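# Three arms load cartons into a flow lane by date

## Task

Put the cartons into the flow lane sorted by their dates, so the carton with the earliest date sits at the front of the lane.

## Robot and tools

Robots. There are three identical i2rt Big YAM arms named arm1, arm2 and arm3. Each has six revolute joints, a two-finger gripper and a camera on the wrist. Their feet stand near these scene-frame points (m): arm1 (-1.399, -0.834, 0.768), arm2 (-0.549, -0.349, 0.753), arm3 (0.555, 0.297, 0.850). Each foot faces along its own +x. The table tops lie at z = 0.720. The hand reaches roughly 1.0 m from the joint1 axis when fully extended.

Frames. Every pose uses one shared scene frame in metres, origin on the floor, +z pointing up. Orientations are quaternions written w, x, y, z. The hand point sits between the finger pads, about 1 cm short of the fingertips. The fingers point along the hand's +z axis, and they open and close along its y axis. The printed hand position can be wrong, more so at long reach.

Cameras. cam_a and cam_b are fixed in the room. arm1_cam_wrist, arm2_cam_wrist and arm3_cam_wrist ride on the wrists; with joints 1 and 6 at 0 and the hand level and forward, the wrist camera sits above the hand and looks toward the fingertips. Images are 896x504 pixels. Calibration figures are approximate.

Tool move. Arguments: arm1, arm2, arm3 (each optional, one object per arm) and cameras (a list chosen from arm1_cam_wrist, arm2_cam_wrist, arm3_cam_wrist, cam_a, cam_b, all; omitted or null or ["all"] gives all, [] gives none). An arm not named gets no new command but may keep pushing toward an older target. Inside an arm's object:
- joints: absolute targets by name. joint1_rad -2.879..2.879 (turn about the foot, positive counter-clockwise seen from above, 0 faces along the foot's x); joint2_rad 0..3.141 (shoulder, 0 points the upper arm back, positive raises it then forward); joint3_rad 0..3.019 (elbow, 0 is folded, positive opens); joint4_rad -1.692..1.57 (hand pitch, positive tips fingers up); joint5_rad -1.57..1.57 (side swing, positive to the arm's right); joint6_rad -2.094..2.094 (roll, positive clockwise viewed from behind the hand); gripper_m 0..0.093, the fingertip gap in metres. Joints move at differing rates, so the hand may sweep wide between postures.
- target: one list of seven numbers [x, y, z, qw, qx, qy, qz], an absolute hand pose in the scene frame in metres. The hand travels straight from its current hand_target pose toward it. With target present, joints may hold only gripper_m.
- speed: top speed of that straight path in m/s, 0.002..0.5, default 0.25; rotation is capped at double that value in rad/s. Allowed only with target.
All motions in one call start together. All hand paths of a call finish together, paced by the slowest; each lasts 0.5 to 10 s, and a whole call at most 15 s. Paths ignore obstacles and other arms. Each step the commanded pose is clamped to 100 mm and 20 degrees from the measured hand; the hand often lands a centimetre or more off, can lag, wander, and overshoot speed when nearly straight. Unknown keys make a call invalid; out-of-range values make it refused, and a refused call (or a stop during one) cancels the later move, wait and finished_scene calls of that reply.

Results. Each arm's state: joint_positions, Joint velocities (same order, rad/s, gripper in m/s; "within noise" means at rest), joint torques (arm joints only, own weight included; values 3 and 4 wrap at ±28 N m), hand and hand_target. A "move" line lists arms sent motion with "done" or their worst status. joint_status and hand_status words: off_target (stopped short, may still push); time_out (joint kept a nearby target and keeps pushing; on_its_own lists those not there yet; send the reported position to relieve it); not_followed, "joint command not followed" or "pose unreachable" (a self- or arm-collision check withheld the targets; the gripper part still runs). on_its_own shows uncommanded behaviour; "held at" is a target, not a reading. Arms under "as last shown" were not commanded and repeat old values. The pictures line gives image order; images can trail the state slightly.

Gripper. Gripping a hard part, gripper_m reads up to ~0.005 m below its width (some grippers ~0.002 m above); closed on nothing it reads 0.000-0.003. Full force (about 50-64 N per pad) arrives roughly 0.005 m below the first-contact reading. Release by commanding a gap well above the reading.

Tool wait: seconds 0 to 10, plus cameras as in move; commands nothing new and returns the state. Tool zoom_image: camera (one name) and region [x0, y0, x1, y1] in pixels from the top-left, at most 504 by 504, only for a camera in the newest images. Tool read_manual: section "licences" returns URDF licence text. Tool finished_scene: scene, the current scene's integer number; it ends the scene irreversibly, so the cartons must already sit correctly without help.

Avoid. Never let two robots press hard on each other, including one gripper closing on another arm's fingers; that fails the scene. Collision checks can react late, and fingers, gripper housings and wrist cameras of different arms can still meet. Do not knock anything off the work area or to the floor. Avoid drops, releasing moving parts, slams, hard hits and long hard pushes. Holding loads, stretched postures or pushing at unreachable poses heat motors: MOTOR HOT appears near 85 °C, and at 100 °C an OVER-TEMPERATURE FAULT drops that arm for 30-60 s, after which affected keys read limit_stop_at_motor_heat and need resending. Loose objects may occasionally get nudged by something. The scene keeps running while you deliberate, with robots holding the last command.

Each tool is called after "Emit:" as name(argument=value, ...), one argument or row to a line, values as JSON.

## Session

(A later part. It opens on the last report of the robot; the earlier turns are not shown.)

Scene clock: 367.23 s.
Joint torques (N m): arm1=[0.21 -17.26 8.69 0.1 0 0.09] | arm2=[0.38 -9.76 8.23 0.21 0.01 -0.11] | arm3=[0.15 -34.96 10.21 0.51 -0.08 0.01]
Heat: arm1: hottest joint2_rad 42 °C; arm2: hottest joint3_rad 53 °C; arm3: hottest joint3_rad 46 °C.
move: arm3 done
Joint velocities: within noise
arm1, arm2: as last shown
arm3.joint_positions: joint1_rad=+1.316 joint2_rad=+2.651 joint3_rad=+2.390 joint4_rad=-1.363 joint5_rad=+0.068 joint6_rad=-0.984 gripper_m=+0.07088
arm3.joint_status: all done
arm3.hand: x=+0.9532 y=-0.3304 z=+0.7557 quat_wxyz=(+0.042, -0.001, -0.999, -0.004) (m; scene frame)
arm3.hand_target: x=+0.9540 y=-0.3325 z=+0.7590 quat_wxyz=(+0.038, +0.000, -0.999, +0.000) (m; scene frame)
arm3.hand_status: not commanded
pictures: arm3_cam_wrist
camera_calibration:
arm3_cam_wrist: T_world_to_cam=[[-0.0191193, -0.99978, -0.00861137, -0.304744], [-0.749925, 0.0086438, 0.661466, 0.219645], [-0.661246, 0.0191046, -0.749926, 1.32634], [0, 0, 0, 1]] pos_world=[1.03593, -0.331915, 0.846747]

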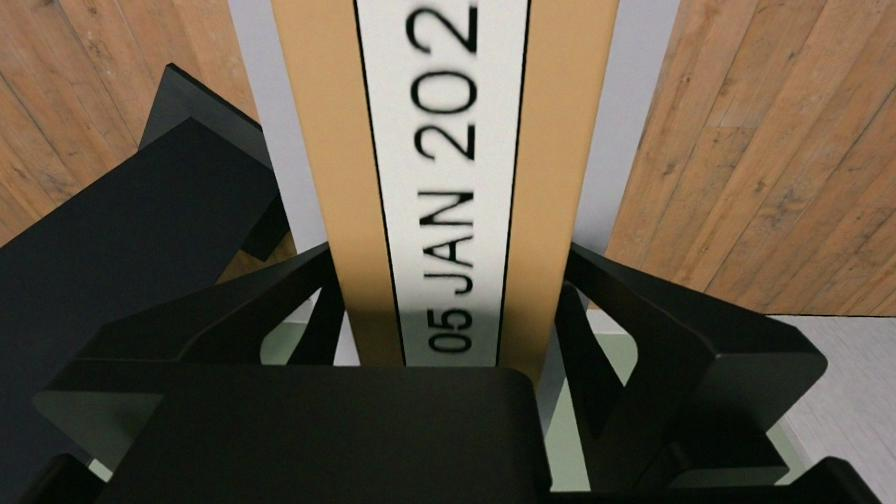

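Emit:
move(
  arm2={"target": [-0.8375, -0.5745, 0.752, 0, 0.9697, 0.2444, 0], "speed": 0.2},
  arm3={"target": [0.955, -0.328, 0.89, 0, 0, 1, 0], "speed": 0.25},
  cameras=["cam_b"],
)

Emit:
move(
  arm2={"joints": {"gripper_m": 0.048}},
  arm3={"joints": {"joint1_rad": -0.05, "joint2_rad": 1.331, "joint3_rad": 1.1, "joint4_rad": -1.34, "joint5_rad": 0.0, "joint6_rad": 0.785, "gripper_m": 0.092}},
  cameras=[],
)

Emit:
move(
  arm2={"target": [-0.832, -0.572, 0.975, 0, 0.9697, 0.2444, 0], "speed": 0.25},
  arm3={"target": [-0.012, 0.004, 0.88, 0, -1, 0, 0], "speed": 0.3},
  cameras=["arm2_cam_wrist", "arm3_cam_wrist"],
)

Scene clock: 382.43 s.
Joint torques (N m): arm1=[0.21 -17.26 8.66 0.09 0 0.09] | arm2=[0.44 -8.64 6.63 0.77 0.07 0.1] | arm3=[-0.79 -31.27 13.74 -0.03 -0.13 -0.05]
Heat: arm1: hottest joint3_rad 42 °C; arm2: hottest joint3_rad 51 °C; arm3: hottest joint2_rad 47 °C.
move: arm2 done; arm3 off_target
Joint velocities: within noise
arm1: as last shown
arm2.joint_positions: joint1_rad=+1.204 joint2_rad=+1.558 joint3_rad=+0.820 joint4_rad=-0.818 joint5_rad=+0.013 joint6_rad=+0.165 gripper_m=+0.09201
arm2.joint_status: not commanded
arm2.hand: x=-0.8424 y=-0.5757 z=+0.7601 quat_wxyz=(+0.004, +0.969, +0.247, -0.006) (m; scene frame)
arm2.hand_target: x=-0.8374 y=-0.5743 z=+0.7522 quat_wxyz=(+0.000, +0.970, +0.244, +0.000) (m; scene frame)
arm2.hand_status: done (0.010 m and 0.9 deg from the pose sent, 0.110 m and 1.1 deg at the start)
arm3.joint_positions: joint1_rad=+1.316 joint2_rad=+2.448 joint3_rad=+2.375 joint4_rad=-1.492 joint5_rad=+0.004 joint6_rad=-0.992 gripper_m=+0.07094
arm3.joint_status: not commanded
arm3.hand: x=+0.9595 y=-0.3205 z=+0.8976 quat_wxyz=(-0.001, +0.001, -1.000, +0.004) (m; scene frame)
arm3.hand_target: x=+0.9549 y=-0.3277 z=+0.8900 quat_wxyz=(+0.000, +0.000, -1.000, +0.000) (m; scene frame)
arm3.hand_status: off_target (0.012 m and 0.5 deg from the pose sent, 0.134 m and 4.9 deg at the start)
pictures: cam_b

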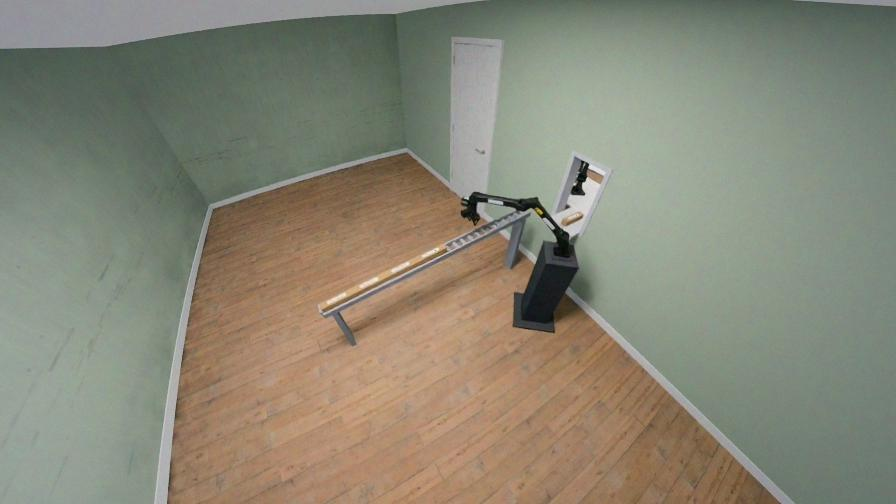

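Scene clock: 384.27 s.
Joint torques (N m): arm1=[0.15 -17.26 8.68 0.09 0 0.09] | arm2=[0.38 -8.59 6.64 0.76 0.13 0.07] | arm3=[-0.21 -13.92 10.81 0.06 0.03 0.15]
Heat: arm1: hottest joint3_rad 42 °C; arm2: hottest joint3_rad 51 °C; arm3: hottest joint2_rad 47 °C.
move: arm2 off_target; arm3 done
Joint velocities: within noise
arm1.joint_positions: joint1_rad=+0.807 joint2_rad=+1.638 joint3_rad=+1.472 joint4_rad=-1.411 joint5_rad=+0.001 joint6_rad=-0.065 gripper_m=+0.09195
arm1.joint_status: not commanded
arm1.hand: x=-1.2430 y=-1.2997 z=+0.9602 quat_wxyz=(+0.004, -0.557, -0.831, -0.004) (m; scene frame)
arm1.hand_target: x=-1.2459 y=-1.3005 z=+0.9646 quat_wxyz=(-0.001, -0.562, -0.827, -0.002) (m; scene frame)
arm1.hand_status: not commanded
arm2.joint_positions: joint1_rad=+1.206 joint2_rad=+1.558 joint3_rad=+0.820 joint4_rad=-0.817 joint5_rad=+0.011 joint6_rad=+0.168 gripper_m=+0.06065
arm2.joint_status: gripper_m off_target (ended at +0.06067, target +0.04800)
arm2.hand: x=-0.8420 y=-0.5766 z=+0.7601 quat_wxyz=(+0.005, +0.969, +0.247, -0.006) (m; scene frame)
arm2.hand_target: x=-0.8373 y=-0.5744 z=+0.7522 quat_wxyz=(+0.000, +0.970, +0.245, +0.000) (m; scene frame)
arm2.hand_status: not commanded
arm3.joint_positions: joint1_rad=-0.047 joint2_rad=+1.334 joint3_rad=+1.099 joint4_rad=-1.334 joint5_rad=+0.002 joint6_rad=+0.777 gripper_m=+0.09193
arm3.joint_status: all done
arm3.hand: x=+0.2925 y=+0.0348 z=+1.0292 quat_wxyz=(+0.001, -1.000, -0.006, +0.000) (m; scene frame)
arm3.hand_target: x=+0.2927 y=+0.0362 z=+1.0307 quat_wxyz=(+0.000, -1.000, -0.001, -0.001) (m; scene frame)
arm3.hand_status: not commanded
pictures: none
No camera images: "cameras" was empty.

Scene clock: 386.43 s.
Joint torques (N m): arm1=[0.15 -17.2 8.66 0.08 0 0.08] | arm2=[0.79 -8.23 15.98 -0.32 0.02 0.11] | arm3=[-0.03 -25.52 13.83 0.01 0 -0.02]
Heat: arm1: hottest joint3_rad 42 °C; arm2: hottest joint3_rad 51 °C; arm3: hottest joint2_rad 47 °C.
move: arm2 off_target; arm3 off_target
Joint velocities: within noise
arm1: as last shown
arm2.joint_positions: joint1_rad=+1.212 joint2_rad=+1.287 joint3_rad=+1.081 joint4_rad=-1.441 joint5_rad=+0.013 joint6_rad=+0.178 gripper_m=+0.06065
arm2.joint_status: not commanded
arm2.hand: x=-0.8153 y=-0.5543 z=+0.9429 quat_wxyz=(-0.015, +0.969, +0.245, +0.035) (m; scene frame)
arm2.hand_target: x=-0.8303 y=-0.5705 z=+0.9747 quat_wxyz=(+0.001, +0.970, +0.244, +0.000) (m; scene frame)
arm2.hand_status: off_target (0.040 m and 4.3 deg from the pose sent, 0.215 m and 0.9 deg at the start)
arm3.joint_positions: joint1_rad=-0.355 joint2_rad=+2.104 joint3_rad=+1.722 joint4_rad=-1.189 joint5_rad=+0.003 joint6_rad=+0.488 gripper_m=+0.09193
arm3.joint_status: not commanded
arm3.hand: x=-0.0017 y=+0.0077 z=+0.8824 quat_wxyz=(+0.001, -1.000, +0.003, -0.001) (m; scene frame)
arm3.hand_target: x=-0.0117 y=+0.0042 z=+0.8799 quat_wxyz=(+0.000, -1.000, +0.000, +0.000) (m; scene frame)
arm3.hand_status: off_target (0.011 m and 0.4 deg from the pose sent, 0.341 m and 0.7 deg at the start)
pictures: arm2_cam_wrist, arm3_cam_wrist
camera_calibration:
arm2_cam_wrist: T_world_to_cam=[[-0.480394, 0.876716, 0.0243052, 0.0694408], [0.691475, 0.361553, 0.625413, 0.182448], [0.539522, 0.317251, -0.779915, 1.47401], [0, 0, 0, 1]] pos_world=[-0.888062, -0.594477, 1.03381]
arm3_cam_wrist: T_world_to_cam=[[0.0218586, 0.999761, 0.000292533, -0.00702001], [0.802292, -0.0177157, 0.596669, -0.523225], [0.596532, -0.0128076, -0.802487, 0.832208], [0, 0, 0, 1]] pos_world=[-0.0765053, 0.00840763, 0.980031]

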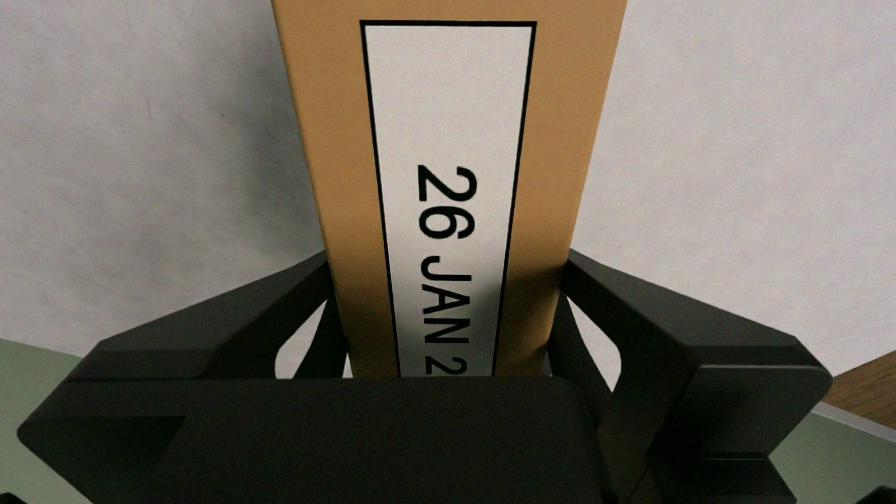

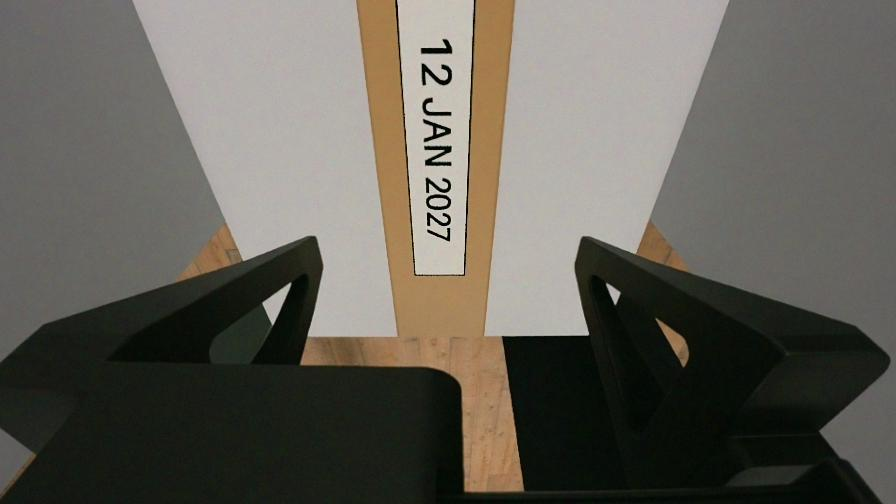

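Emit:
move(
  arm2={"joints": {"joint1_rad": -1.5, "joint2_rad": 1.23, "joint3_rad": 1.08, "joint4_rad": -1.48, "joint5_rad": 0.0, "joint6_rad": 1.1}},
  arm3={"target": [0.0, 0.002, 0.782, 0, -1, 0, 0], "speed": 0.2},
  cameras=[],
)

Emit:
move(
  arm3={"joints": {"gripper_m": 0.048}},
  cameras=[],
)

Emit:
move(
  arm3={"target": [-0.004, 0.006, 0.93, 0, -1, 0, 0], "speed": 0.25},
  cameras=["arm3_cam_wrist"],
)

Emit:
move(
  arm3={"target": [0.30, 0.04, 1.02, 0, -1, 0, 0], "speed": 0.35},
  cameras=[],
)

Emit:
move(
  arm2={"target": [-0.003, 0.003, 0.89, 0, 0, 1, 0], "speed": 0.28},
  arm3={"joints": {"joint1_rad": 1.297, "joint6_rad": -1.009}},
  cameras=["arm2_cam_wrist"],
)

Scene clock: 398.23 s.
Joint torques (N m): arm1=[0.21 -17.2 8.66 0.09 0 0.08] | arm2=[-0.62 -8.41 9.55 -0.36 -0.01 0.09] | arm3=[0.62 -26.34 10.35 0.73 0.01 0.08]
Heat: arm1: hottest joint3_rad 42 °C; arm2: hottest joint3_rad 52 °C; arm3: hottest joint2_rad 46 °C.
move: arm2 done; arm3 done
Joint velocities: within noise
arm1: as last shown
arm2.joint_positions: joint1_rad=-1.493 joint2_rad=+1.244 joint3_rad=+1.081 joint4_rad=-1.470 joint5_rad=+0.002 joint6_rad=+1.090 gripper_m=+0.06063
arm2.joint_status: all done
arm2.hand: x=-0.4045 y=-0.0550 z=+0.9549 quat_wxyz=(+0.009, +0.009, -0.999, +0.034) (m; scene frame)
arm2.hand_target: x=-0.4046 y=-0.0593 z=+0.9588 quat_wxyz=(+0.009, +0.001, -0.999, +0.032) (m; scene frame)
arm2.hand_status: not commanded
arm3.joint_positions: joint1_rad=-0.355 joint2_rad=+2.214 joint3_rad=+1.641 joint4_rad=-1.001 joint5_rad=+0.003 joint6_rad=+0.487 gripper_m=+0.09193
arm3.joint_status: not commanded
arm3.hand: x=+0.0016 y=+0.0094 z=+0.7889 quat_wxyz=(+0.002, -1.000, +0.003, -0.001) (m; scene frame)
arm3.hand_target: x=+0.0002 y=+0.0022 z=+0.7820 quat_wxyz=(+0.000, -1.000, +0.000, +0.000) (m; scene frame)
arm3.hand_status: done (0.010 m and 0.4 deg from the pose sent, 0.101 m and 0.4 deg at the start)
pictures: none
No camera images: "cameras" was empty.

Scene clock: 398.83 s.
Joint torques (N m): arm1=[0.21 -17.2 8.68 0.08 0 0.09] | arm2=[-0.62 -8.41 9.55 -0.34 -0.01 0.09] | arm3=[0.67 -26.46 10.33 0.76 0.11 0.09]
Heat: arm1: hottest joint3_rad 42 °C; arm2: hottest joint3_rad 52 °C; arm3: hottest joint2_rad 46 °C.
move: arm3 off_target
Joint velocities: within noise
arm1, arm2: as last shown
arm3.joint_positions: joint1_rad=-0.353 joint2_rad=+2.214 joint3_rad=+1.641 joint4_rad=-0.999 joint5_rad=+0.000 joint6_rad=+0.487 gripper_m=+0.05814
arm3.joint_status: gripper_m off_target (ended at +0.05817, target +0.04800)
arm3.hand: x=+0.0019 y=+0.0077 z=+0.7889 quat_wxyz=(+0.000, -1.000, +0.002, -0.001) (m; scene frame)
arm3.hand_target: x=+0.0003 y=+0.0021 z=+0.7820 quat_wxyz=(+0.000, -1.000, +0.000, +0.000) (m; scene frame)
arm3.hand_status: not commanded
pictures: none
No camera images: "cameras" was empty.

Scene clock: 400.37 s.
Joint torques (N m): arm1=[0.15 -17.14 8.65 0.09 0 0.09] | arm2=[-0.56 -8.41 9.55 -0.34 -0.01 0.09] | arm3=[-0.03 -27.4 14.95 -0.12 0.12 0]
Heat: arm1: hottest joint3_rad 42 °C; arm2: hottest joint3_rad 52 °C; arm3: hottest joint2_rad 46 °C.
move: arm3 off_target
Joint velocities: within noise
arm1, arm2: as last shown
arm3.joint_positions: joint1_rad=-0.353 joint2_rad=+2.065 joint3_rad=+1.736 joint4_rad=-1.281 joint5_rad=+0.000 joint6_rad=+0.487 gripper_m=+0.05814
arm3.joint_status: not commanded
arm3.hand: x=+0.0115 y=+0.0128 z=+0.9112 quat_wxyz=(+0.009, -1.000, +0.002, -0.018) (m; scene frame)
arm3.hand_target: x=-0.0031 y=+0.0064 z=+0.9303 quat_wxyz=(+0.000, -1.000, +0.000, +0.000) (m; scene frame)
arm3.hand_status: off_target (0.025 m and 2.4 deg from the pose sent, 0.141 m and 0.3 deg at the start; pose on its path clipped on 3 of 46 steps)
pictures: arm3_cam_wrist
camera_calibration:
arm3_cam_wrist: T_world_to_cam=[[0.0192598, 0.999675, 0.0166994, -0.0273158], [0.780558, -0.0254716, 0.624564, -0.575853], [0.624787, 0.00100589, -0.780795, 0.827208], [0, 0, 0, 1]] pos_world=[-0.0668161, 0.0118069, 1.00599]

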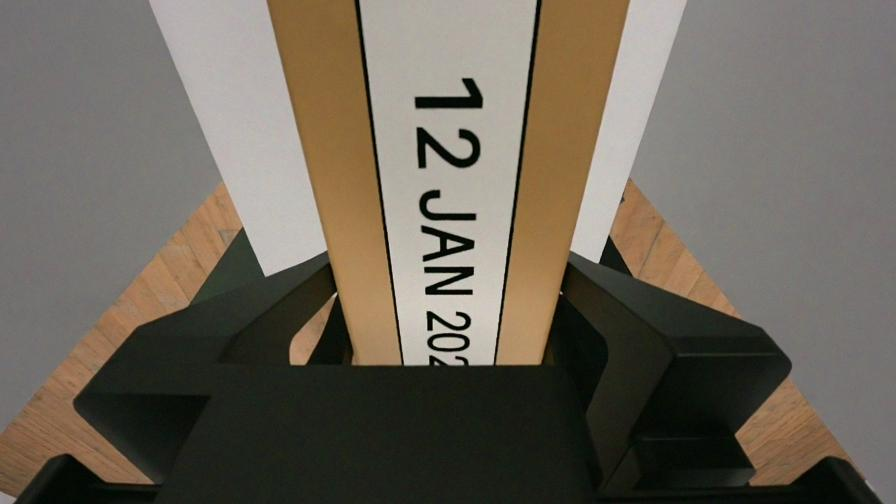

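Scene clock: 402.37 s.
Joint torques (N m): arm1=[0.09 -17.2 8.66 0.09 0 0.09] | arm2=[-0.62 -8.41 9.57 -0.34 -0.01 0.09] | arm3=[1.08 -14.45 11.55 -0.02 0.21 0.16]
Heat: arm1: hottest joint3_rad 42 °C; arm2: hottest joint3_rad 52 °C; arm3: hottest joint2_rad 46 °C.
move: arm3 done
Joint velocities: within noise
arm1, arm2: as last shown
arm3.joint_positions: joint1_rad=-0.053 joint2_rad=+1.331 joint3_rad=+1.046 joint4_rad=-1.301 joint5_rad=-0.002 joint6_rad=+0.784 gripper_m=+0.05814
arm3.joint_status: not commanded
arm3.hand: x=+0.2985 y=+0.0430 z=+1.0110 quat_wxyz=(+0.004, -1.000, +0.001, -0.007) (m; scene frame)
arm3.hand_target: x=+0.3000 y=+0.0401 z=+1.0199 quat_wxyz=(+0.000, -1.000, +0.000, +0.000) (m; scene frame)
arm3.hand_status: done (0.010 m and 1.0 deg from the pose sent, 0.310 m and 2.4 deg at the start)
pictures: none
No camera images: "cameras" was empty.

Scene clock: 405.00 s.
Joint torques (N m): arm1=[0.15 -17.2 8.66 0.09 0 0.09] | arm2=[-0.26 -20.37 16.09 -0.24 -0.07 -0.12] | arm3=[0.79 -14.45 11.48 0.02 0.01 -0.03]
Heat: arm1: hottest joint3_rad 42 °C; arm2: hottest joint3_rad 53 °C; arm3: hottest joint3_rad 46 °C.
move: arm2 off_target; arm3 done
Joint velocities: within noise
arm1: as last shown
arm2.joint_positions: joint1_rad=-2.035 joint2_rad=+2.085 joint3_rad=+1.888 joint4_rad=-1.444 joint5_rad=-0.012 joint6_rad=+0.578 gripper_m=+0.06063
arm2.joint_status: not commanded
arm2.hand: x=-0.0237 y=-0.0111 z=+0.8611 quat_wxyz=(+0.028, -0.006, -0.999, +0.020) (m; scene frame)
arm2.hand_target: x=-0.0051 y=+0.0016 z=+0.8906 quat_wxyz=(-0.001, +0.000, -1.000, +0.000) (m; scene frame)
arm2.hand_status: off_target (0.038 m and 4.0 deg from the pose sent, 0.411 m and 4.1 deg at the start)
arm3.joint_positions: joint1_rad=+1.290 joint2_rad=+1.331 joint3_rad=+1.046 joint4_rad=-1.301 joint5_rad=+0.000 joint6_rad=-1.000 gripper_m=+0.05816
arm3.joint_status: all done
arm3.hand: x=+0.7441 y=-0.0092 z=+1.0119 quat_wxyz=(+0.003, -0.007, -1.000, -0.006) (m; scene frame)
arm3.hand_target: x=+0.7465 y=-0.0090 z=+1.0208 quat_wxyz=(-0.001, +0.000, -1.000, +0.001) (m; scene frame)
arm3.hand_status: not commanded
pictures: arm2_cam_wrist
camera_calibration:
arm2_cam_wrist: T_world_to_cam=[[-0.005582, -0.998625, 0.0521311, -0.0580185], [-0.791962, 0.0362441, 0.609494, -0.535248], [-0.610545, -0.0378836, -0.791075, 0.789256], [0, 0, 0, 1]] pos_world=[0.0576561, -0.00863921, 0.953615]

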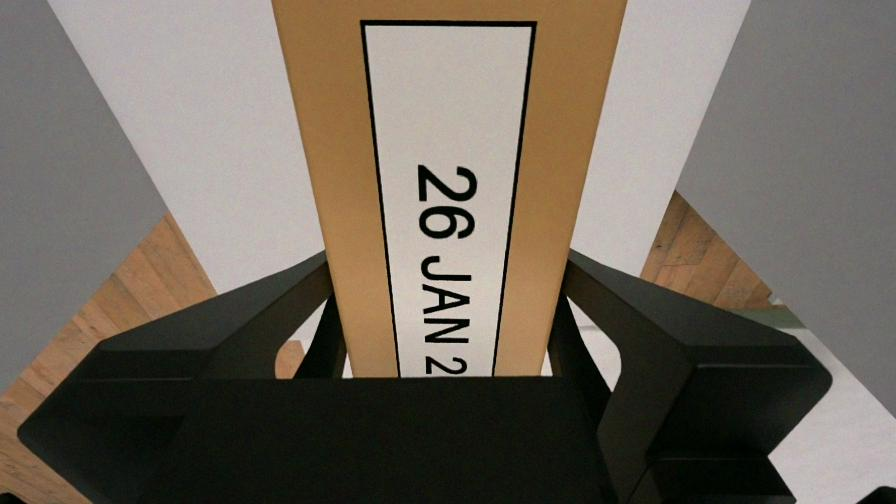

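Emit:
move(
  arm3={"target": [0.957, -0.348, 0.86, -0.0384, 0, 0.9993, 0], "speed": 0.25},
  arm2={"target": [0.028, 0.008, 0.81, 0, 0, 1, 0], "speed": 0.15},
  cameras=["arm2_cam_wrist"],
)

Emit:
move(
  arm3={"target": [0.956, -0.344, 0.79, -0.0384, 0, 0.9993, 0], "speed": 0.2},
  arm2={"target": [0.028, 0.008, 0.778, 0, 0, 1, 0], "speed": 0.1},
  cameras=["arm3_cam_wrist"],
)

Scene clock: 420.93 s.
Joint torques (N m): arm1=[0.15 -17.14 8.66 0.1 0 0.09] | arm2=[-1.03 -20.6 14.97 0.39 -0.07 -0.12] | arm3=[0.85 -34.2 16.62 -0.27 0.09 0.1]
Heat: arm1: hottest joint3_rad 42 °C; arm2: hottest joint3_rad 60 °C; arm3: hottest joint3_rad 47 °C.
move: arm2 off_target; arm3 off_target
Joint velocities: within noise
arm1: as last shown
arm2.joint_positions: joint1_rad=-2.041 joint2_rad=+2.206 joint3_rad=+1.915 joint4_rad=-1.343 joint5_rad=-0.012 joint6_rad=+0.561 gripper_m=+0.06063
arm2.joint_status: not commanded
arm2.hand: x=+0.0017 y=-0.0003 z=+0.7945 quat_wxyz=(+0.025, +0.000, -1.000, +0.018) (m; scene frame)
arm2.hand_target: x=+0.0265 y=+0.0068 z=+0.8109 quat_wxyz=(-0.001, +0.000, -1.000, +0.000) (m; scene frame)
arm2.hand_status: off_target (0.032 m and 3.5 deg from the pose sent, 0.075 m and 4.0 deg at the start)
arm3.joint_positions: joint1_rad=+1.297 joint2_rad=+2.639 joint3_rad=+2.593 joint4_rad=-1.611 joint5_rad=+0.064 joint6_rad=-1.000 gripper_m=+0.05816
arm3.joint_status: not commanded
arm3.hand: x=+0.9432 y=-0.3402 z=+0.8418 quat_wxyz=(+0.049, -0.002, -0.999, -0.019) (m; scene frame)
arm3.hand_target: x=+0.9564 y=-0.3468 z=+0.8601 quat_wxyz=(+0.038, +0.000, -0.999, +0.001) (m; scene frame)
arm3.hand_status: off_target (0.024 m and 2.6 deg from the pose sent, 0.428 m and 4.2 deg at the start)
pictures: arm2_cam_wrist
camera_calibration:
arm2_cam_wrist: T_world_to_cam=[[0.005649, -0.998841, 0.0478046, -0.0402338], [-0.79561, 0.0244708, 0.605315, -0.471537], [-0.605783, -0.0414532, -0.79455, 0.755219], [0, 0, 0, 1]] pos_world=[0.0825666, 0.002658, 0.88741]

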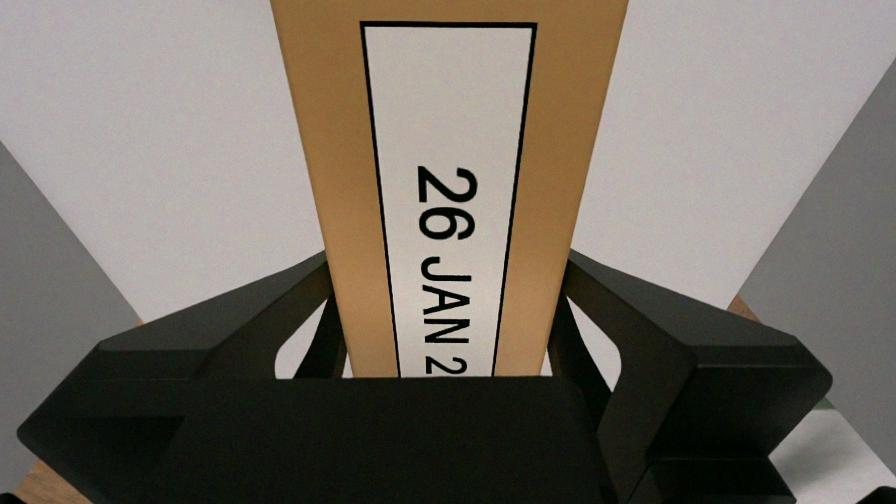

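Scene clock: 422.07 s.
Joint torques (N m): arm1=[0.21 -17.2 8.68 0.09 0 0.09] | arm2=[-0.97 -19.14 12.37 0.59 -0.1 -0.11] | arm3=[1.14 -35.25 12 0.46 0.08 0.11]
Heat: arm1: hottest joint3_rad 42 °C; arm2: hottest joint3_rad 60 °C; arm3: hottest joint3_rad 47 °C.
move: arm2 off_target; arm3 off_target
Joint velocities: within noise
arm1.joint_positions: joint1_rad=+0.807 joint2_rad=+1.638 joint3_rad=+1.472 joint4_rad=-1.411 joint5_rad=+0.001 joint6_rad=-0.065 gripper_m=+0.09195
arm1.joint_status: not commanded
arm1.hand: x=-1.2430 y=-1.2997 z=+0.9602 quat_wxyz=(+0.004, -0.557, -0.831, -0.004) (m; scene frame)
arm1.hand_target: x=-1.2459 y=-1.3005 z=+0.9646 quat_wxyz=(-0.001, -0.562, -0.827, -0.002) (m; scene frame)
arm1.hand_status: not commanded
arm2.joint_positions: joint1_rad=-2.041 joint2_rad=+2.217 joint3_rad=+1.915 joint4_rad=-1.281 joint5_rad=-0.012 joint6_rad=+0.561 gripper_m=+0.06063
arm2.joint_status: not commanded
arm2.hand: x=+0.0140 y=+0.0070 z=+0.7866 quat_wxyz=(+0.003, +0.000, -1.000, +0.004) (m; scene frame)
arm2.hand_target: x=+0.0274 y=+0.0076 z=+0.7782 quat_wxyz=(+0.000, +0.000, -1.000, +0.000) (m; scene frame)
arm2.hand_status: off_target (0.017 m and 0.6 deg from the pose sent, 0.032 m and 3.5 deg at the start)
arm3.joint_positions: joint1_rad=+1.298 joint2_rad=+2.670 joint3_rad=+2.494 joint4_rad=-1.465 joint5_rad=+0.064 joint6_rad=-1.000 gripper_m=+0.05816
arm3.joint_status: not commanded
arm3.hand: x=+0.9447 y=-0.3417 z=+0.7806 quat_wxyz=(+0.045, -0.003, -0.999, -0.013) (m; scene frame)
arm3.hand_target: x=+0.9557 y=-0.3438 z=+0.7901 quat_wxyz=(+0.038, +0.000, -0.999, +0.000) (m; scene frame)
arm3.hand_status: off_target (0.015 m and 1.7 deg from the pose sent, 0.054 m and 2.6 deg at the start)
pictures: arm3_cam_wrist
camera_calibration:
arm3_cam_wrist: T_world_to_cam=[[-0.0221153, -0.999408, -0.0263585, -0.299118], [-0.746363, -0.00103721, 0.665538, 0.187072], [-0.665172, 0.0343916, -0.745898, 1.3454], [0, 0, 0, 1]] pos_world=[1.02793, -0.345017, 0.871144]

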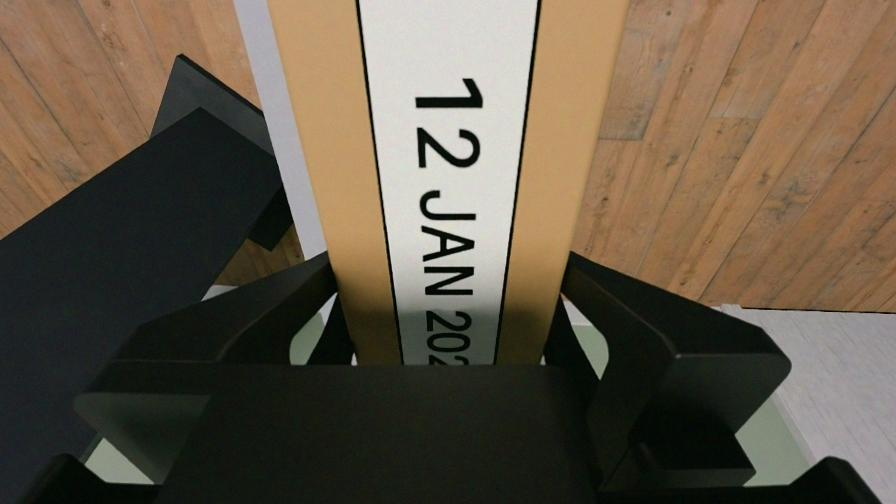

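Emit:
move(
  arm3={"target": [0.957, -0.330, 0.815, -0.0384, 0, 0.9993, 0], "speed": 0.15},
  arm2={"target": [0.018, 0.006, 0.788, 0, 0, 1, 0], "speed": 0.1, "joints": {"gripper_m": 0.092}},
  cameras=["arm2_cam_wrist"],
)

Emit:
move(
  arm3={"target": [0.957, -0.332, 0.785, -0.0384, 0, 0.9993, 0], "speed": 0.15},
  arm2={"target": [0.020, 0.006, 0.93, 0, 0, 1, 0], "speed": 0.15},
  cameras=["arm3_cam_wrist", "arm2_cam_wrist"],
)

Scene clock: 430.47 s.
Joint torques (N m): arm1=[0.15 -17.2 8.68 0.1 0 0.09] | arm2=[-0.56 -22.12 9.72 0.53 -0.06 -0.07] | arm3=[0.85 -37.19 11.82 0.38 0.06 0.13]
Heat: arm1: hottest joint3_rad 42 °C; arm2: hottest joint3_rad 60 °C; arm3: hottest joint3_rad 47 °C.
move: arm2 done; arm3 off_target
Joint velocities: within noise
arm1: as last shown
arm2.joint_positions: joint1_rad=-2.041 joint2_rad=+2.218 joint3_rad=+1.915 joint4_rad=-1.280 joint5_rad=-0.013 joint6_rad=+0.561 gripper_m=+0.09195
arm2.joint_status: all done
arm2.hand: x=+0.0138 y=+0.0071 z=+0.7859 quat_wxyz=(+0.004, +0.000, -1.000, +0.004) (m; scene frame)
arm2.hand_target: x=+0.0180 y=+0.0061 z=+0.7880 quat_wxyz=(+0.000, +0.000, -1.000, +0.000) (m; scene frame)
arm2.hand_status: done (0.005 m and 0.6 deg from the pose sent, 0.004 m and 0.6 deg at the start)
arm3.joint_positions: joint1_rad=+1.312 joint2_rad=+2.613 joint3_rad=+2.400 joint4_rad=-1.451 joint5_rad=+0.064 joint6_rad=-0.992 gripper_m=+0.05816
arm3.joint_status: not commanded
arm3.hand: x=+0.9454 y=-0.3235 z=+0.7885 quat_wxyz=(+0.051, +0.001, -0.998, -0.021) (m; scene frame)
arm3.hand_target: x=+0.9567 y=-0.3294 z=+0.8151 quat_wxyz=(+0.038, +0.000, -0.999, +0.000) (m; scene frame)
arm3.hand_status: off_target (0.030 m and 2.9 deg from the pose sent, 0.038 m and 1.7 deg at the start)
pictures: arm2_cam_wrist
camera_calibration:
arm2_cam_wrist: T_world_to_cam=[[0.00455315, -0.999779, 0.0205148, -0.0110321], [-0.820169, 0.00800318, 0.572065, -0.430331], [-0.572103, -0.0194303, -0.819952, 0.775376], [0, 0, 0, 1]] pos_world=[0.0907004, 0.00748006, 0.882174]

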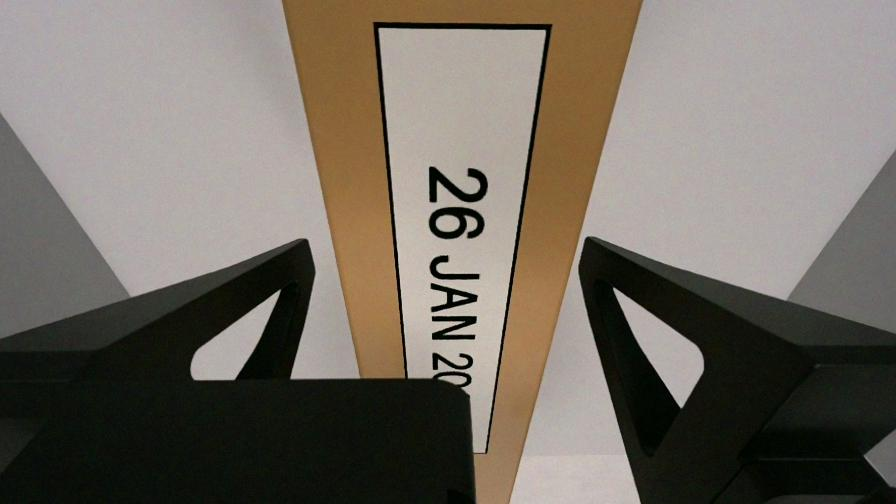

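Scene clock: 432.27 s.
Joint torques (N m): arm1=[0.21 -17.2 8.66 0.08 0 0.09] | arm2=[-0.91 -20.25 14.78 -0.2 -0.04 -0.11] | arm3=[0.85 -33.73 11.38 0.57 0.07 0.12]
Heat: arm1: hottest joint3_rad 42 °C; arm2: hottest joint3_rad 60 °C; arm3: hottest joint3_rad 47 °C.
move: arm2 off_target; arm3 done
Joint velocities: within noise
arm1: as last shown
arm2.joint_positions: joint1_rad=-2.041 joint2_rad=+2.142 joint3_rad=+2.130 joint4_rad=-1.597 joint5_rad=-0.013 joint6_rad=+0.561 gripper_m=+0.09195
arm2.joint_status: not commanded
arm2.hand: x=+0.0043 y=+0.0034 z=+0.9163 quat_wxyz=(+0.015, +0.000, -1.000, +0.011) (m; scene frame)
arm2.hand_target: x=+0.0190 y=+0.0054 z=+0.9300 quat_wxyz=(-0.001, +0.000, -1.000, +0.000) (m; scene frame)
arm2.hand_status: off_target (0.021 m and 2.1 deg from the pose sent, 0.144 m and 0.6 deg at the start)
arm3.joint_positions: joint1_rad=+1.312 joint2_rad=+2.613 joint3_rad=+2.400 joint4_rad=-1.410 joint5_rad=+0.064 joint6_rad=-0.992 gripper_m=+0.05816
arm3.joint_status: not commanded
arm3.hand: x=+0.9508 y=-0.3318 z=+0.7877 quat_wxyz=(+0.040, +0.000, -0.999, -0.005) (m; scene frame)
arm3.hand_target: x=+0.9571 y=-0.3319 z=+0.7851 quat_wxyz=(+0.038, +0.000, -0.999, +0.000) (m; scene frame)
arm3.hand_status: done (0.007 m and 0.6 deg from the pose sent, 0.015 m and 2.9 deg at the start)
pictures: arm2_cam_wrist, arm3_cam_wrist
camera_calibration:
arm2_cam_wrist: T_world_to_cam=[[0.00470278, -0.999404, 0.0342101, -0.0299084], [-0.807425, 0.0163878, 0.589743, -0.529006], [-0.589952, -0.0303955, -0.806866, 0.864941], [0, 0, 0, 1]] pos_world=[0.0832823, 0.00506902, 1.01089]
arm3_cam_wrist: T_world_to_cam=[[-0.0166166, -0.999809, -0.0102745, -0.306956], [-0.752816, 0.0057476, 0.658206, 0.201017], [-0.658021, 0.018672, -0.752768, 1.34783], [0, 0, 0, 1]] pos_world=[1.03313, -0.333219, 0.87914]

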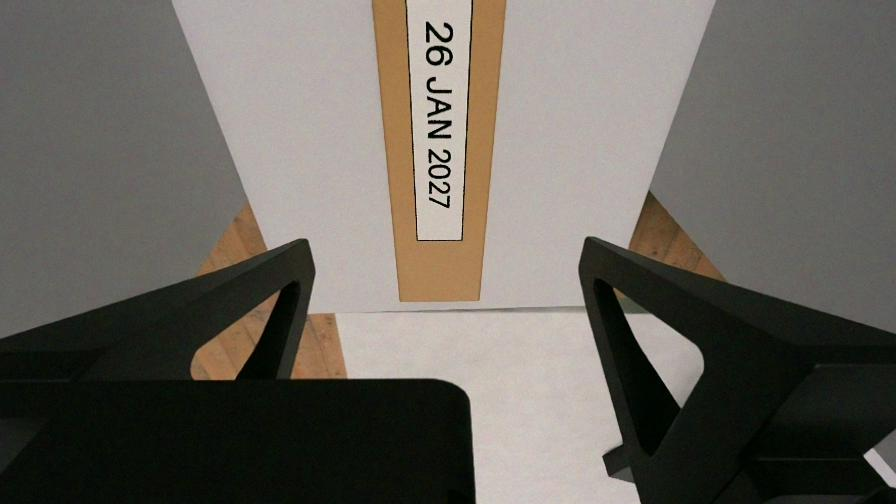

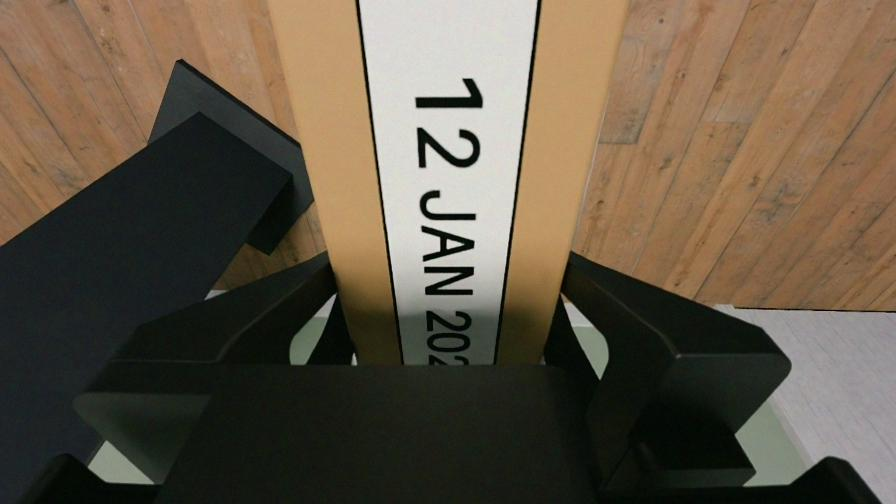

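Emit:
move(
  arm3={"target": [0.956, -0.3325, 0.750, -0.0384, 0, 0.9993, 0], "speed": 0.1},
  arm2={"target": [-0.05, 0.0, 0.96, 0, 0, 1, 0], "speed": 0.3},
  cameras=["arm3_cam_wrist"],
)

Emit:
move(
  arm2={"target": [-0.40, -0.06, 1.0, 0, 0, 1, 0], "speed": 0.4},
  cameras=[],
)

Scene clock: 436.90 s.
Joint torques (N m): arm1=[0.21 -17.2 8.68 0.09 0 0.09] | arm2=[0.03 -17.79 8.62 0.8 -0.02 0.08] | arm3=[0.62 -32.91 11.58 0.53 -0.14 0.09]
Heat: arm1: hottest joint3_rad 42 °C; arm2: hottest joint3_rad 60 °C; arm3: hottest joint2_rad 46 °C.
move: arm2 off_target; arm3 done
Joint velocities: within noise
arm1: as last shown
arm2.joint_positions: joint1_rad=-2.004 joint2_rad=+1.940 joint3_rad=+1.964 joint4_rad=-1.574 joint5_rad=-0.013 joint6_rad=+0.591 gripper_m=+0.09195
arm2.joint_status: not commanded
arm2.hand: x=-0.0488 y=-0.0019 z=+0.9764 quat_wxyz=(-0.010, +0.004, -1.000, -0.006) (m; scene frame)
arm2.hand_target: x=-0.0502 y=-0.0002 z=+0.9601 quat_wxyz=(+0.000, +0.000, -1.000, +0.000) (m; scene frame)
arm2.hand_status: off_target (0.017 m and 1.4 deg from the pose sent, 0.070 m and 2.1 deg at the start)
arm3.joint_positions: joint1_rad=+1.312 joint2_rad=+2.643 joint3_rad=+2.380 joint4_rad=-1.355 joint5_rad=+0.070 joint6_rad=-0.989 gripper_m=+0.05816
arm3.joint_status: not commanded
arm3.hand: x=+0.9506 y=-0.3327 z=+0.7581 quat_wxyz=(+0.041, -0.001, -0.999, -0.001) (m; scene frame)
arm3.hand_target: x=+0.9560 y=-0.3323 z=+0.7500 quat_wxyz=(+0.038, +0.000, -0.999, +0.000) (m; scene frame)
arm3.hand_status: done (0.010 m and 0.4 deg from the pose sent, 0.038 m and 0.6 deg at the start)
pictures: arm3_cam_wrist
camera_calibration:
arm3_cam_wrist: T_world_to_cam=[[-0.0182408, -0.999831, -0.00227568, -0.31268], [-0.751324, 0.0122052, 0.659821, 0.219869], [-0.659681, 0.0137454, -0.75142, 1.32434], [0, 0, 0, 1]] pos_world=[1.03313, -0.333514, 0.849348]

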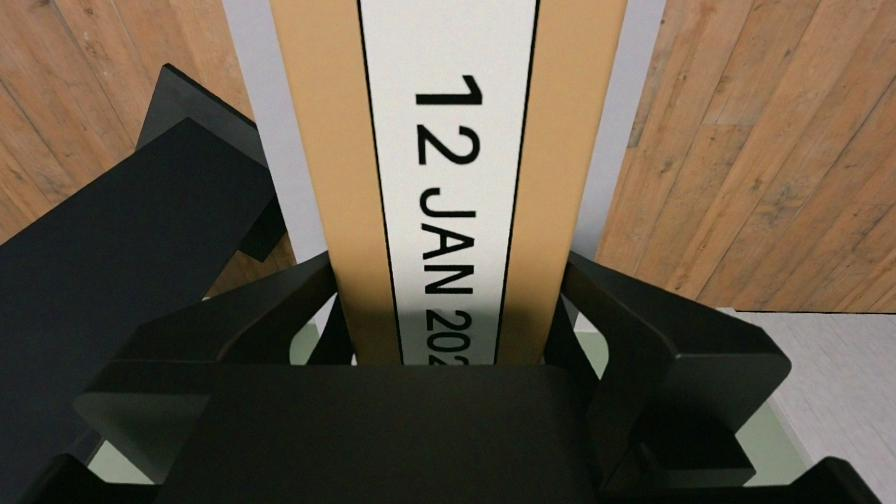

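Scene clock: 438.97 s.
Joint torques (N m): arm1=[0.21 -17.2 8.66 0.09 0.01 0.09] | arm2=[0.56 -6.24 8.51 -0.08 0.12 0.06] | arm3=[0.67 -32.91 11.59 0.58 -0.16 0.09]
Heat: arm1: hottest joint3_rad 42 °C; arm2: hottest joint3_rad 59 °C; arm3: hottest joint2_rad 46 °C.
move: arm2 off_target
Joint velocities: within noise
arm1, arm3: as last shown
arm2.joint_positions: joint1_rad=-1.532 joint2_rad=+1.177 joint3_rad=+1.168 joint4_rad=-1.525 joint5_rad=-0.015 joint6_rad=+1.068 gripper_m=+0.09195
arm2.joint_status: not commanded
arm2.hand: x=-0.3945 y=-0.0554 z=+1.0085 quat_wxyz=(-0.007, +0.002, -1.000, -0.014) (m; scene frame)
arm2.hand_target: x=-0.3999 y=-0.0600 z=+1.0001 quat_wxyz=(+0.000, +0.000, -1.000, +0.000) (m; scene frame)
arm2.hand_status: off_target (0.011 m and 1.8 deg from the pose sent, 0.357 m and 1.4 deg at the start)
pictures: none
No camera images: "cameras" was empty.

Emit:
move(
  arm3={"target": [0.954, -0.3325, 0.757, -0.0384, 0, 0.9993, 0], "speed": 0.05},
  cameras=[],
)

Emit:
move(
  arm3={"joints": {"gripper_m": 0.071}},
  cameras=["arm3_cam_wrist"],
)

Emit:
move(
  arm3={"target": [0.955, -0.328, 0.89, 0, 0, 1, 0], "speed": 0.2},
  cameras=["arm3_cam_wrist"],
)

Emit:
move(
  arm3={"joints": {"joint1_rad": -0.05, "joint2_rad": 1.331, "joint3_rad": 1.1, "joint4_rad": -1.34, "joint5_rad": 0, "joint6_rad": 0.785, "gripper_m": 0.092}},
  cameras=["cam_b"],
)

Scene clock: 444.07 s.
Joint torques (N m): arm1=[0.26 -17.26 8.68 0.09 0 0.09] | arm2=[0.56 -6.24 8.53 -0.08 0.12 0.09] | arm3=[0.32 -34.02 10.97 0.31 -0.15 0.07]
Heat: arm1: hottest joint3_rad 42 °C; arm2: hottest joint3_rad 59 °C; arm3: hottest joint2_rad 46 °C.
move: arm3 done
Joint velocities: within noise
arm1, arm2: as last shown
arm2.hand: x=-0.3945 y=-0.0554 z=+1.0085 quat_wxyz=(-0.007, +0.001, -1.000, -0.014) (m; scene frame)
arm3.joint_positions: joint1_rad=+1.312 joint2_rad=+2.643 joint3_rad=+2.380 joint4_rad=-1.355 joint5_rad=+0.070 joint6_rad=-0.989 gripper_m=+0.05816
arm3.joint_status: not commanded
arm3.hand: x=+0.9506 y=-0.3327 z=+0.7581 quat_wxyz=(+0.041, -0.001, -0.999, -0.001) (m; scene frame)
arm3.hand_target: x=+0.9541 y=-0.3324 z=+0.7570 quat_wxyz=(+0.038, +0.000, -0.999, +0.000) (m; scene frame)
arm3.hand_status: done (0.004 m and 0.4 deg from the pose sent, 0.004 m and 0.4 deg at the start)
pictures: none
No camera images: "cameras" was empty.

Scene clock: 444.60 s.
Joint torques (N m): arm1=[0.15 -17.2 8.66 0.09 -0.01 0.08] | arm2=[0.44 -6.24 8.5 -0.06 0.12 0.09] | arm3=[0.21 -34.02 10.99 0.31 -0.06 0.06]
Heat: arm1: hottest joint3_rad 42 °C; arm2: hottest joint3_rad 59 °C; arm3: hottest joint2_rad 46 °C.
move: arm3 done
Joint velocities: within noise
arm1, arm2: as last shown
arm3.joint_positions: joint1_rad=+1.312 joint2_rad=+2.643 joint3_rad=+2.380 joint4_rad=-1.355 joint5_rad=+0.068 joint6_rad=-0.989 gripper_m=+0.07085
arm3.joint_status: all done
arm3.hand: x=+0.9509 y=-0.3325 z=+0.7581 quat_wxyz=(+0.040, -0.001, -0.999, -0.001) (m; scene frame)
arm3.hand_target: x=+0.9541 y=-0.3324 z=+0.7570 quat_wxyz=(+0.038, +0.000, -0.999, +0.000) (m; scene frame)
arm3.hand_status: not commanded
pictures: arm3_cam_wrist
camera_calibration:
arm3_cam_wrist: T_world_to_cam=[[-0.0183537, -0.999825, -0.00352663, -0.311397], [-0.752633, 0.0114939, 0.65834, 0.222252], [-0.658185, 0.0147372, -0.752712, 1.32436], [0, 0, 0, 1]] pos_world=[1.03323, -0.333415, 0.849445]

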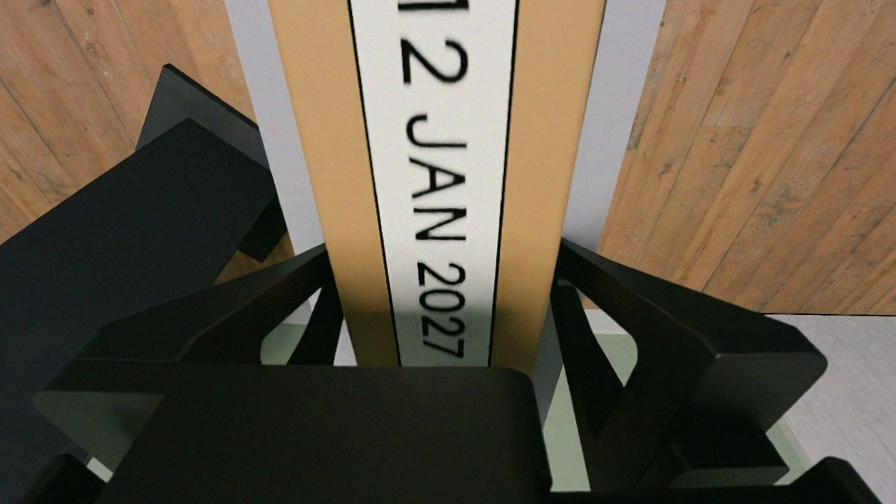

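Scene clock: 446.03 s.
Joint torques (N m): arm1=[0.15 -17.2 8.66 0.09 0 0.09] | arm2=[0.5 -6.18 8.5 -0.08 0.12 0.09] | arm3=[-0.38 -31.79 14.02 -0.01 -0.12 -0.03]
Heat: arm1: hottest joint3_rad 42 °C; arm2: hottest joint3_rad 58 °C; arm3: hottest joint2_rad 46 °C.
move: arm3 done
Joint velocities: within noise
arm1, arm2: as last shown
arm3.joint_positions: joint1_rad=+1.312 joint2_rad=+2.455 joint3_rad=+2.372 joint4_rad=-1.492 joint5_rad=+0.005 joint6_rad=-0.992 gripper_m=+0.07094
arm3.joint_status: not commanded
arm3.hand: x=+0.9560 y=-0.3208 z=+0.8915 quat_wxyz=(+0.002, +0.000, -1.000, -0.001) (m; scene frame)
arm3.hand_target: x=+0.9549 y=-0.3278 z=+0.8901 quat_wxyz=(+0.000, +0.000, -1.000, +0.001) (m; scene frame)
arm3.hand_status: done (0.007 m and 0.3 deg from the pose sent, 0.132 m and 4.6 deg at the start)
pictures: arm3_cam_wrist
camera_calibration:
arm3_cam_wrist: T_world_to_cam=[[-0.016625, -0.999854, -0.00383872, -0.300632], [-0.800669, 0.0110133, 0.599006, 0.236802], [-0.598877, 0.013032, -0.800735, 1.41349], [0, 0, 0, 1]] pos_world=[1.03111, -0.321616, 0.988832]

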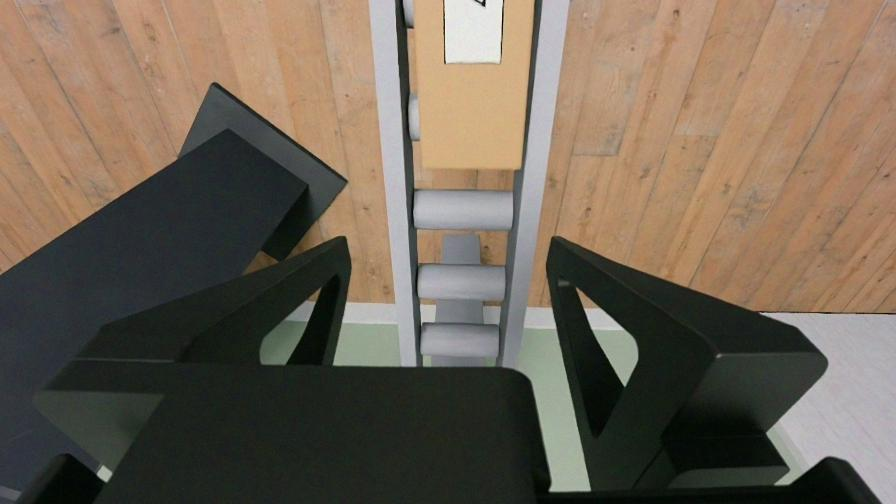

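Scene clock: 447.87 s.
Joint torques (N m): arm1=[0.09 -17.14 8.68 0.1 0 0.09] | arm2=[0.5 -6.24 8.51 -0.08 0.12 0.09] | arm3=[-0.03 -13.63 10.82 0.2 0.04 0.15]
Heat: arm1: hottest joint3_rad 42 °C; arm2: hottest joint3_rad 58 °C; arm3: hottest joint2_rad 46 °C.
move: arm3 done
Joint velocities: within noise
arm1.joint_positions: joint1_rad=+0.807 joint2_rad=+1.638 joint3_rad=+1.472 joint4_rad=-1.411 joint5_rad=+0.001 joint6_rad=-0.065 gripper_m=+0.09195
arm1.joint_status: not commanded
arm1.hand: x=-1.2430 y=-1.2997 z=+0.9602 quat_wxyz=(+0.004, -0.557, -0.831, -0.004) (m; scene frame)
arm1.hand_target: x=-1.2459 y=-1.3005 z=+0.9646 quat_wxyz=(-0.001, -0.562, -0.827, -0.002) (m; scene frame)
arm1.hand_status: not commanded
arm2: as last shown
arm3.joint_positions: joint1_rad=-0.047 joint2_rad=+1.335 joint3_rad=+1.099 joint4_rad=-1.334 joint5_rad=+0.002 joint6_rad=+0.777 gripper_m=+0.09194
arm3.joint_status: all done
arm3.hand: x=+0.2926 y=+0.0347 z=+1.0290 quat_wxyz=(+0.001, -1.000, -0.006, +0.000) (m; scene frame)
arm3.hand_target: x=+0.2928 y=+0.0362 z=+1.0306 quat_wxyz=(+0.000, -1.000, -0.001, -0.001) (m; scene frame)
arm3.hand_status: not commanded
pictures: cam_b

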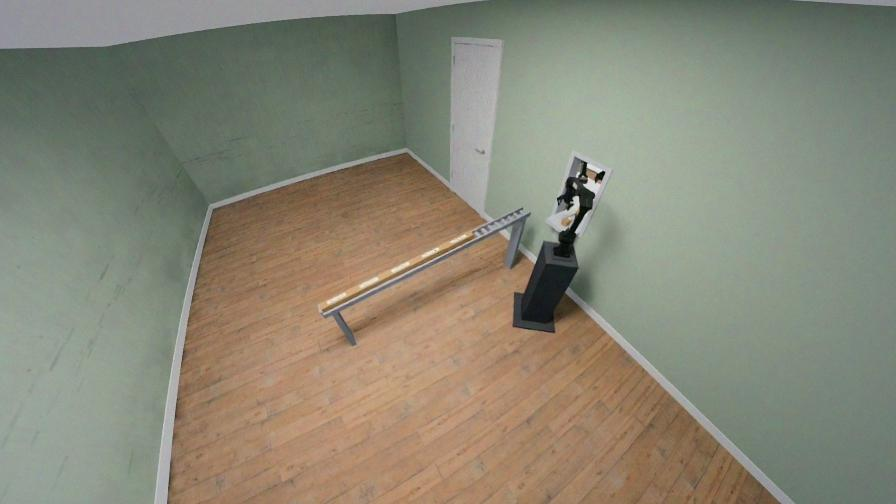

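Emit:
move(
  arm3={"target": [-0.012, 0.004, 0.88, 0, -1, 0, 0], "speed": 0.3},
  cameras=["arm3_cam_wrist"],
)

Emit:
zoom_image(
  camera="cam_b",
  region=[310, 205, 540, 325],
)

Scene clock: 453.10 s.
Joint torques (N m): arm1=[0.21 -17.2 8.68 0.09 0 0.09] | arm2=[0.5 -6.24 8.51 -0.08 0.12 0.09] | arm3=[-0.09 -25.35 13.83 0.02 0.01 -0.05]
Heat: arm1: hottest joint3_rad 42 °C; arm2: hottest joint3_rad 58 °C; arm3: hottest joint3_rad 46 °C.
move: arm3 off_target
Joint velocities: within noise
arm1, arm2: as last shown
arm3.joint_positions: joint1_rad=-0.355 joint2_rad=+2.104 joint3_rad=+1.722 joint4_rad=-1.189 joint5_rad=+0.003 joint6_rad=+0.488 gripper_m=+0.09194
arm3.joint_status: not commanded
arm3.hand: x=-0.0017 y=+0.0077 z=+0.8824 quat_wxyz=(+0.001, -1.000, +0.003, -0.001) (m; scene frame)
arm3.hand_target: x=-0.0117 y=+0.0042 z=+0.8800 quat_wxyz=(+0.000, -1.000, +0.000, +0.000) (m; scene frame)
arm3.hand_status: off_target (0.011 m and 0.4 deg from the pose sent, 0.340 m and 0.7 deg at the start)
pictures: arm3_cam_wrist
camera_calibration:
arm3_cam_wrist: T_world_to_cam=[[0.0218586, 0.999761, 0.000292533, -0.00702001], [0.802292, -0.0177157, 0.596669, -0.523225], [0.596532, -0.0128076, -0.802487, 0.832208], [0, 0, 0, 1]] pos_world=[-0.0765053, 0.00840763, 0.980031]

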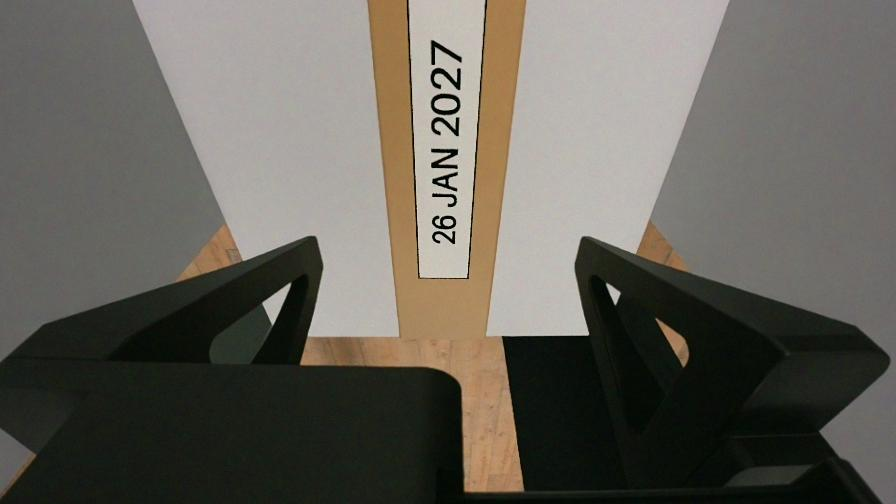

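This scene's latest camera images include none from cam_b. They are from: arm3_cam_wrist. cam_b's image comes with the result of a call that names it in "cameras".


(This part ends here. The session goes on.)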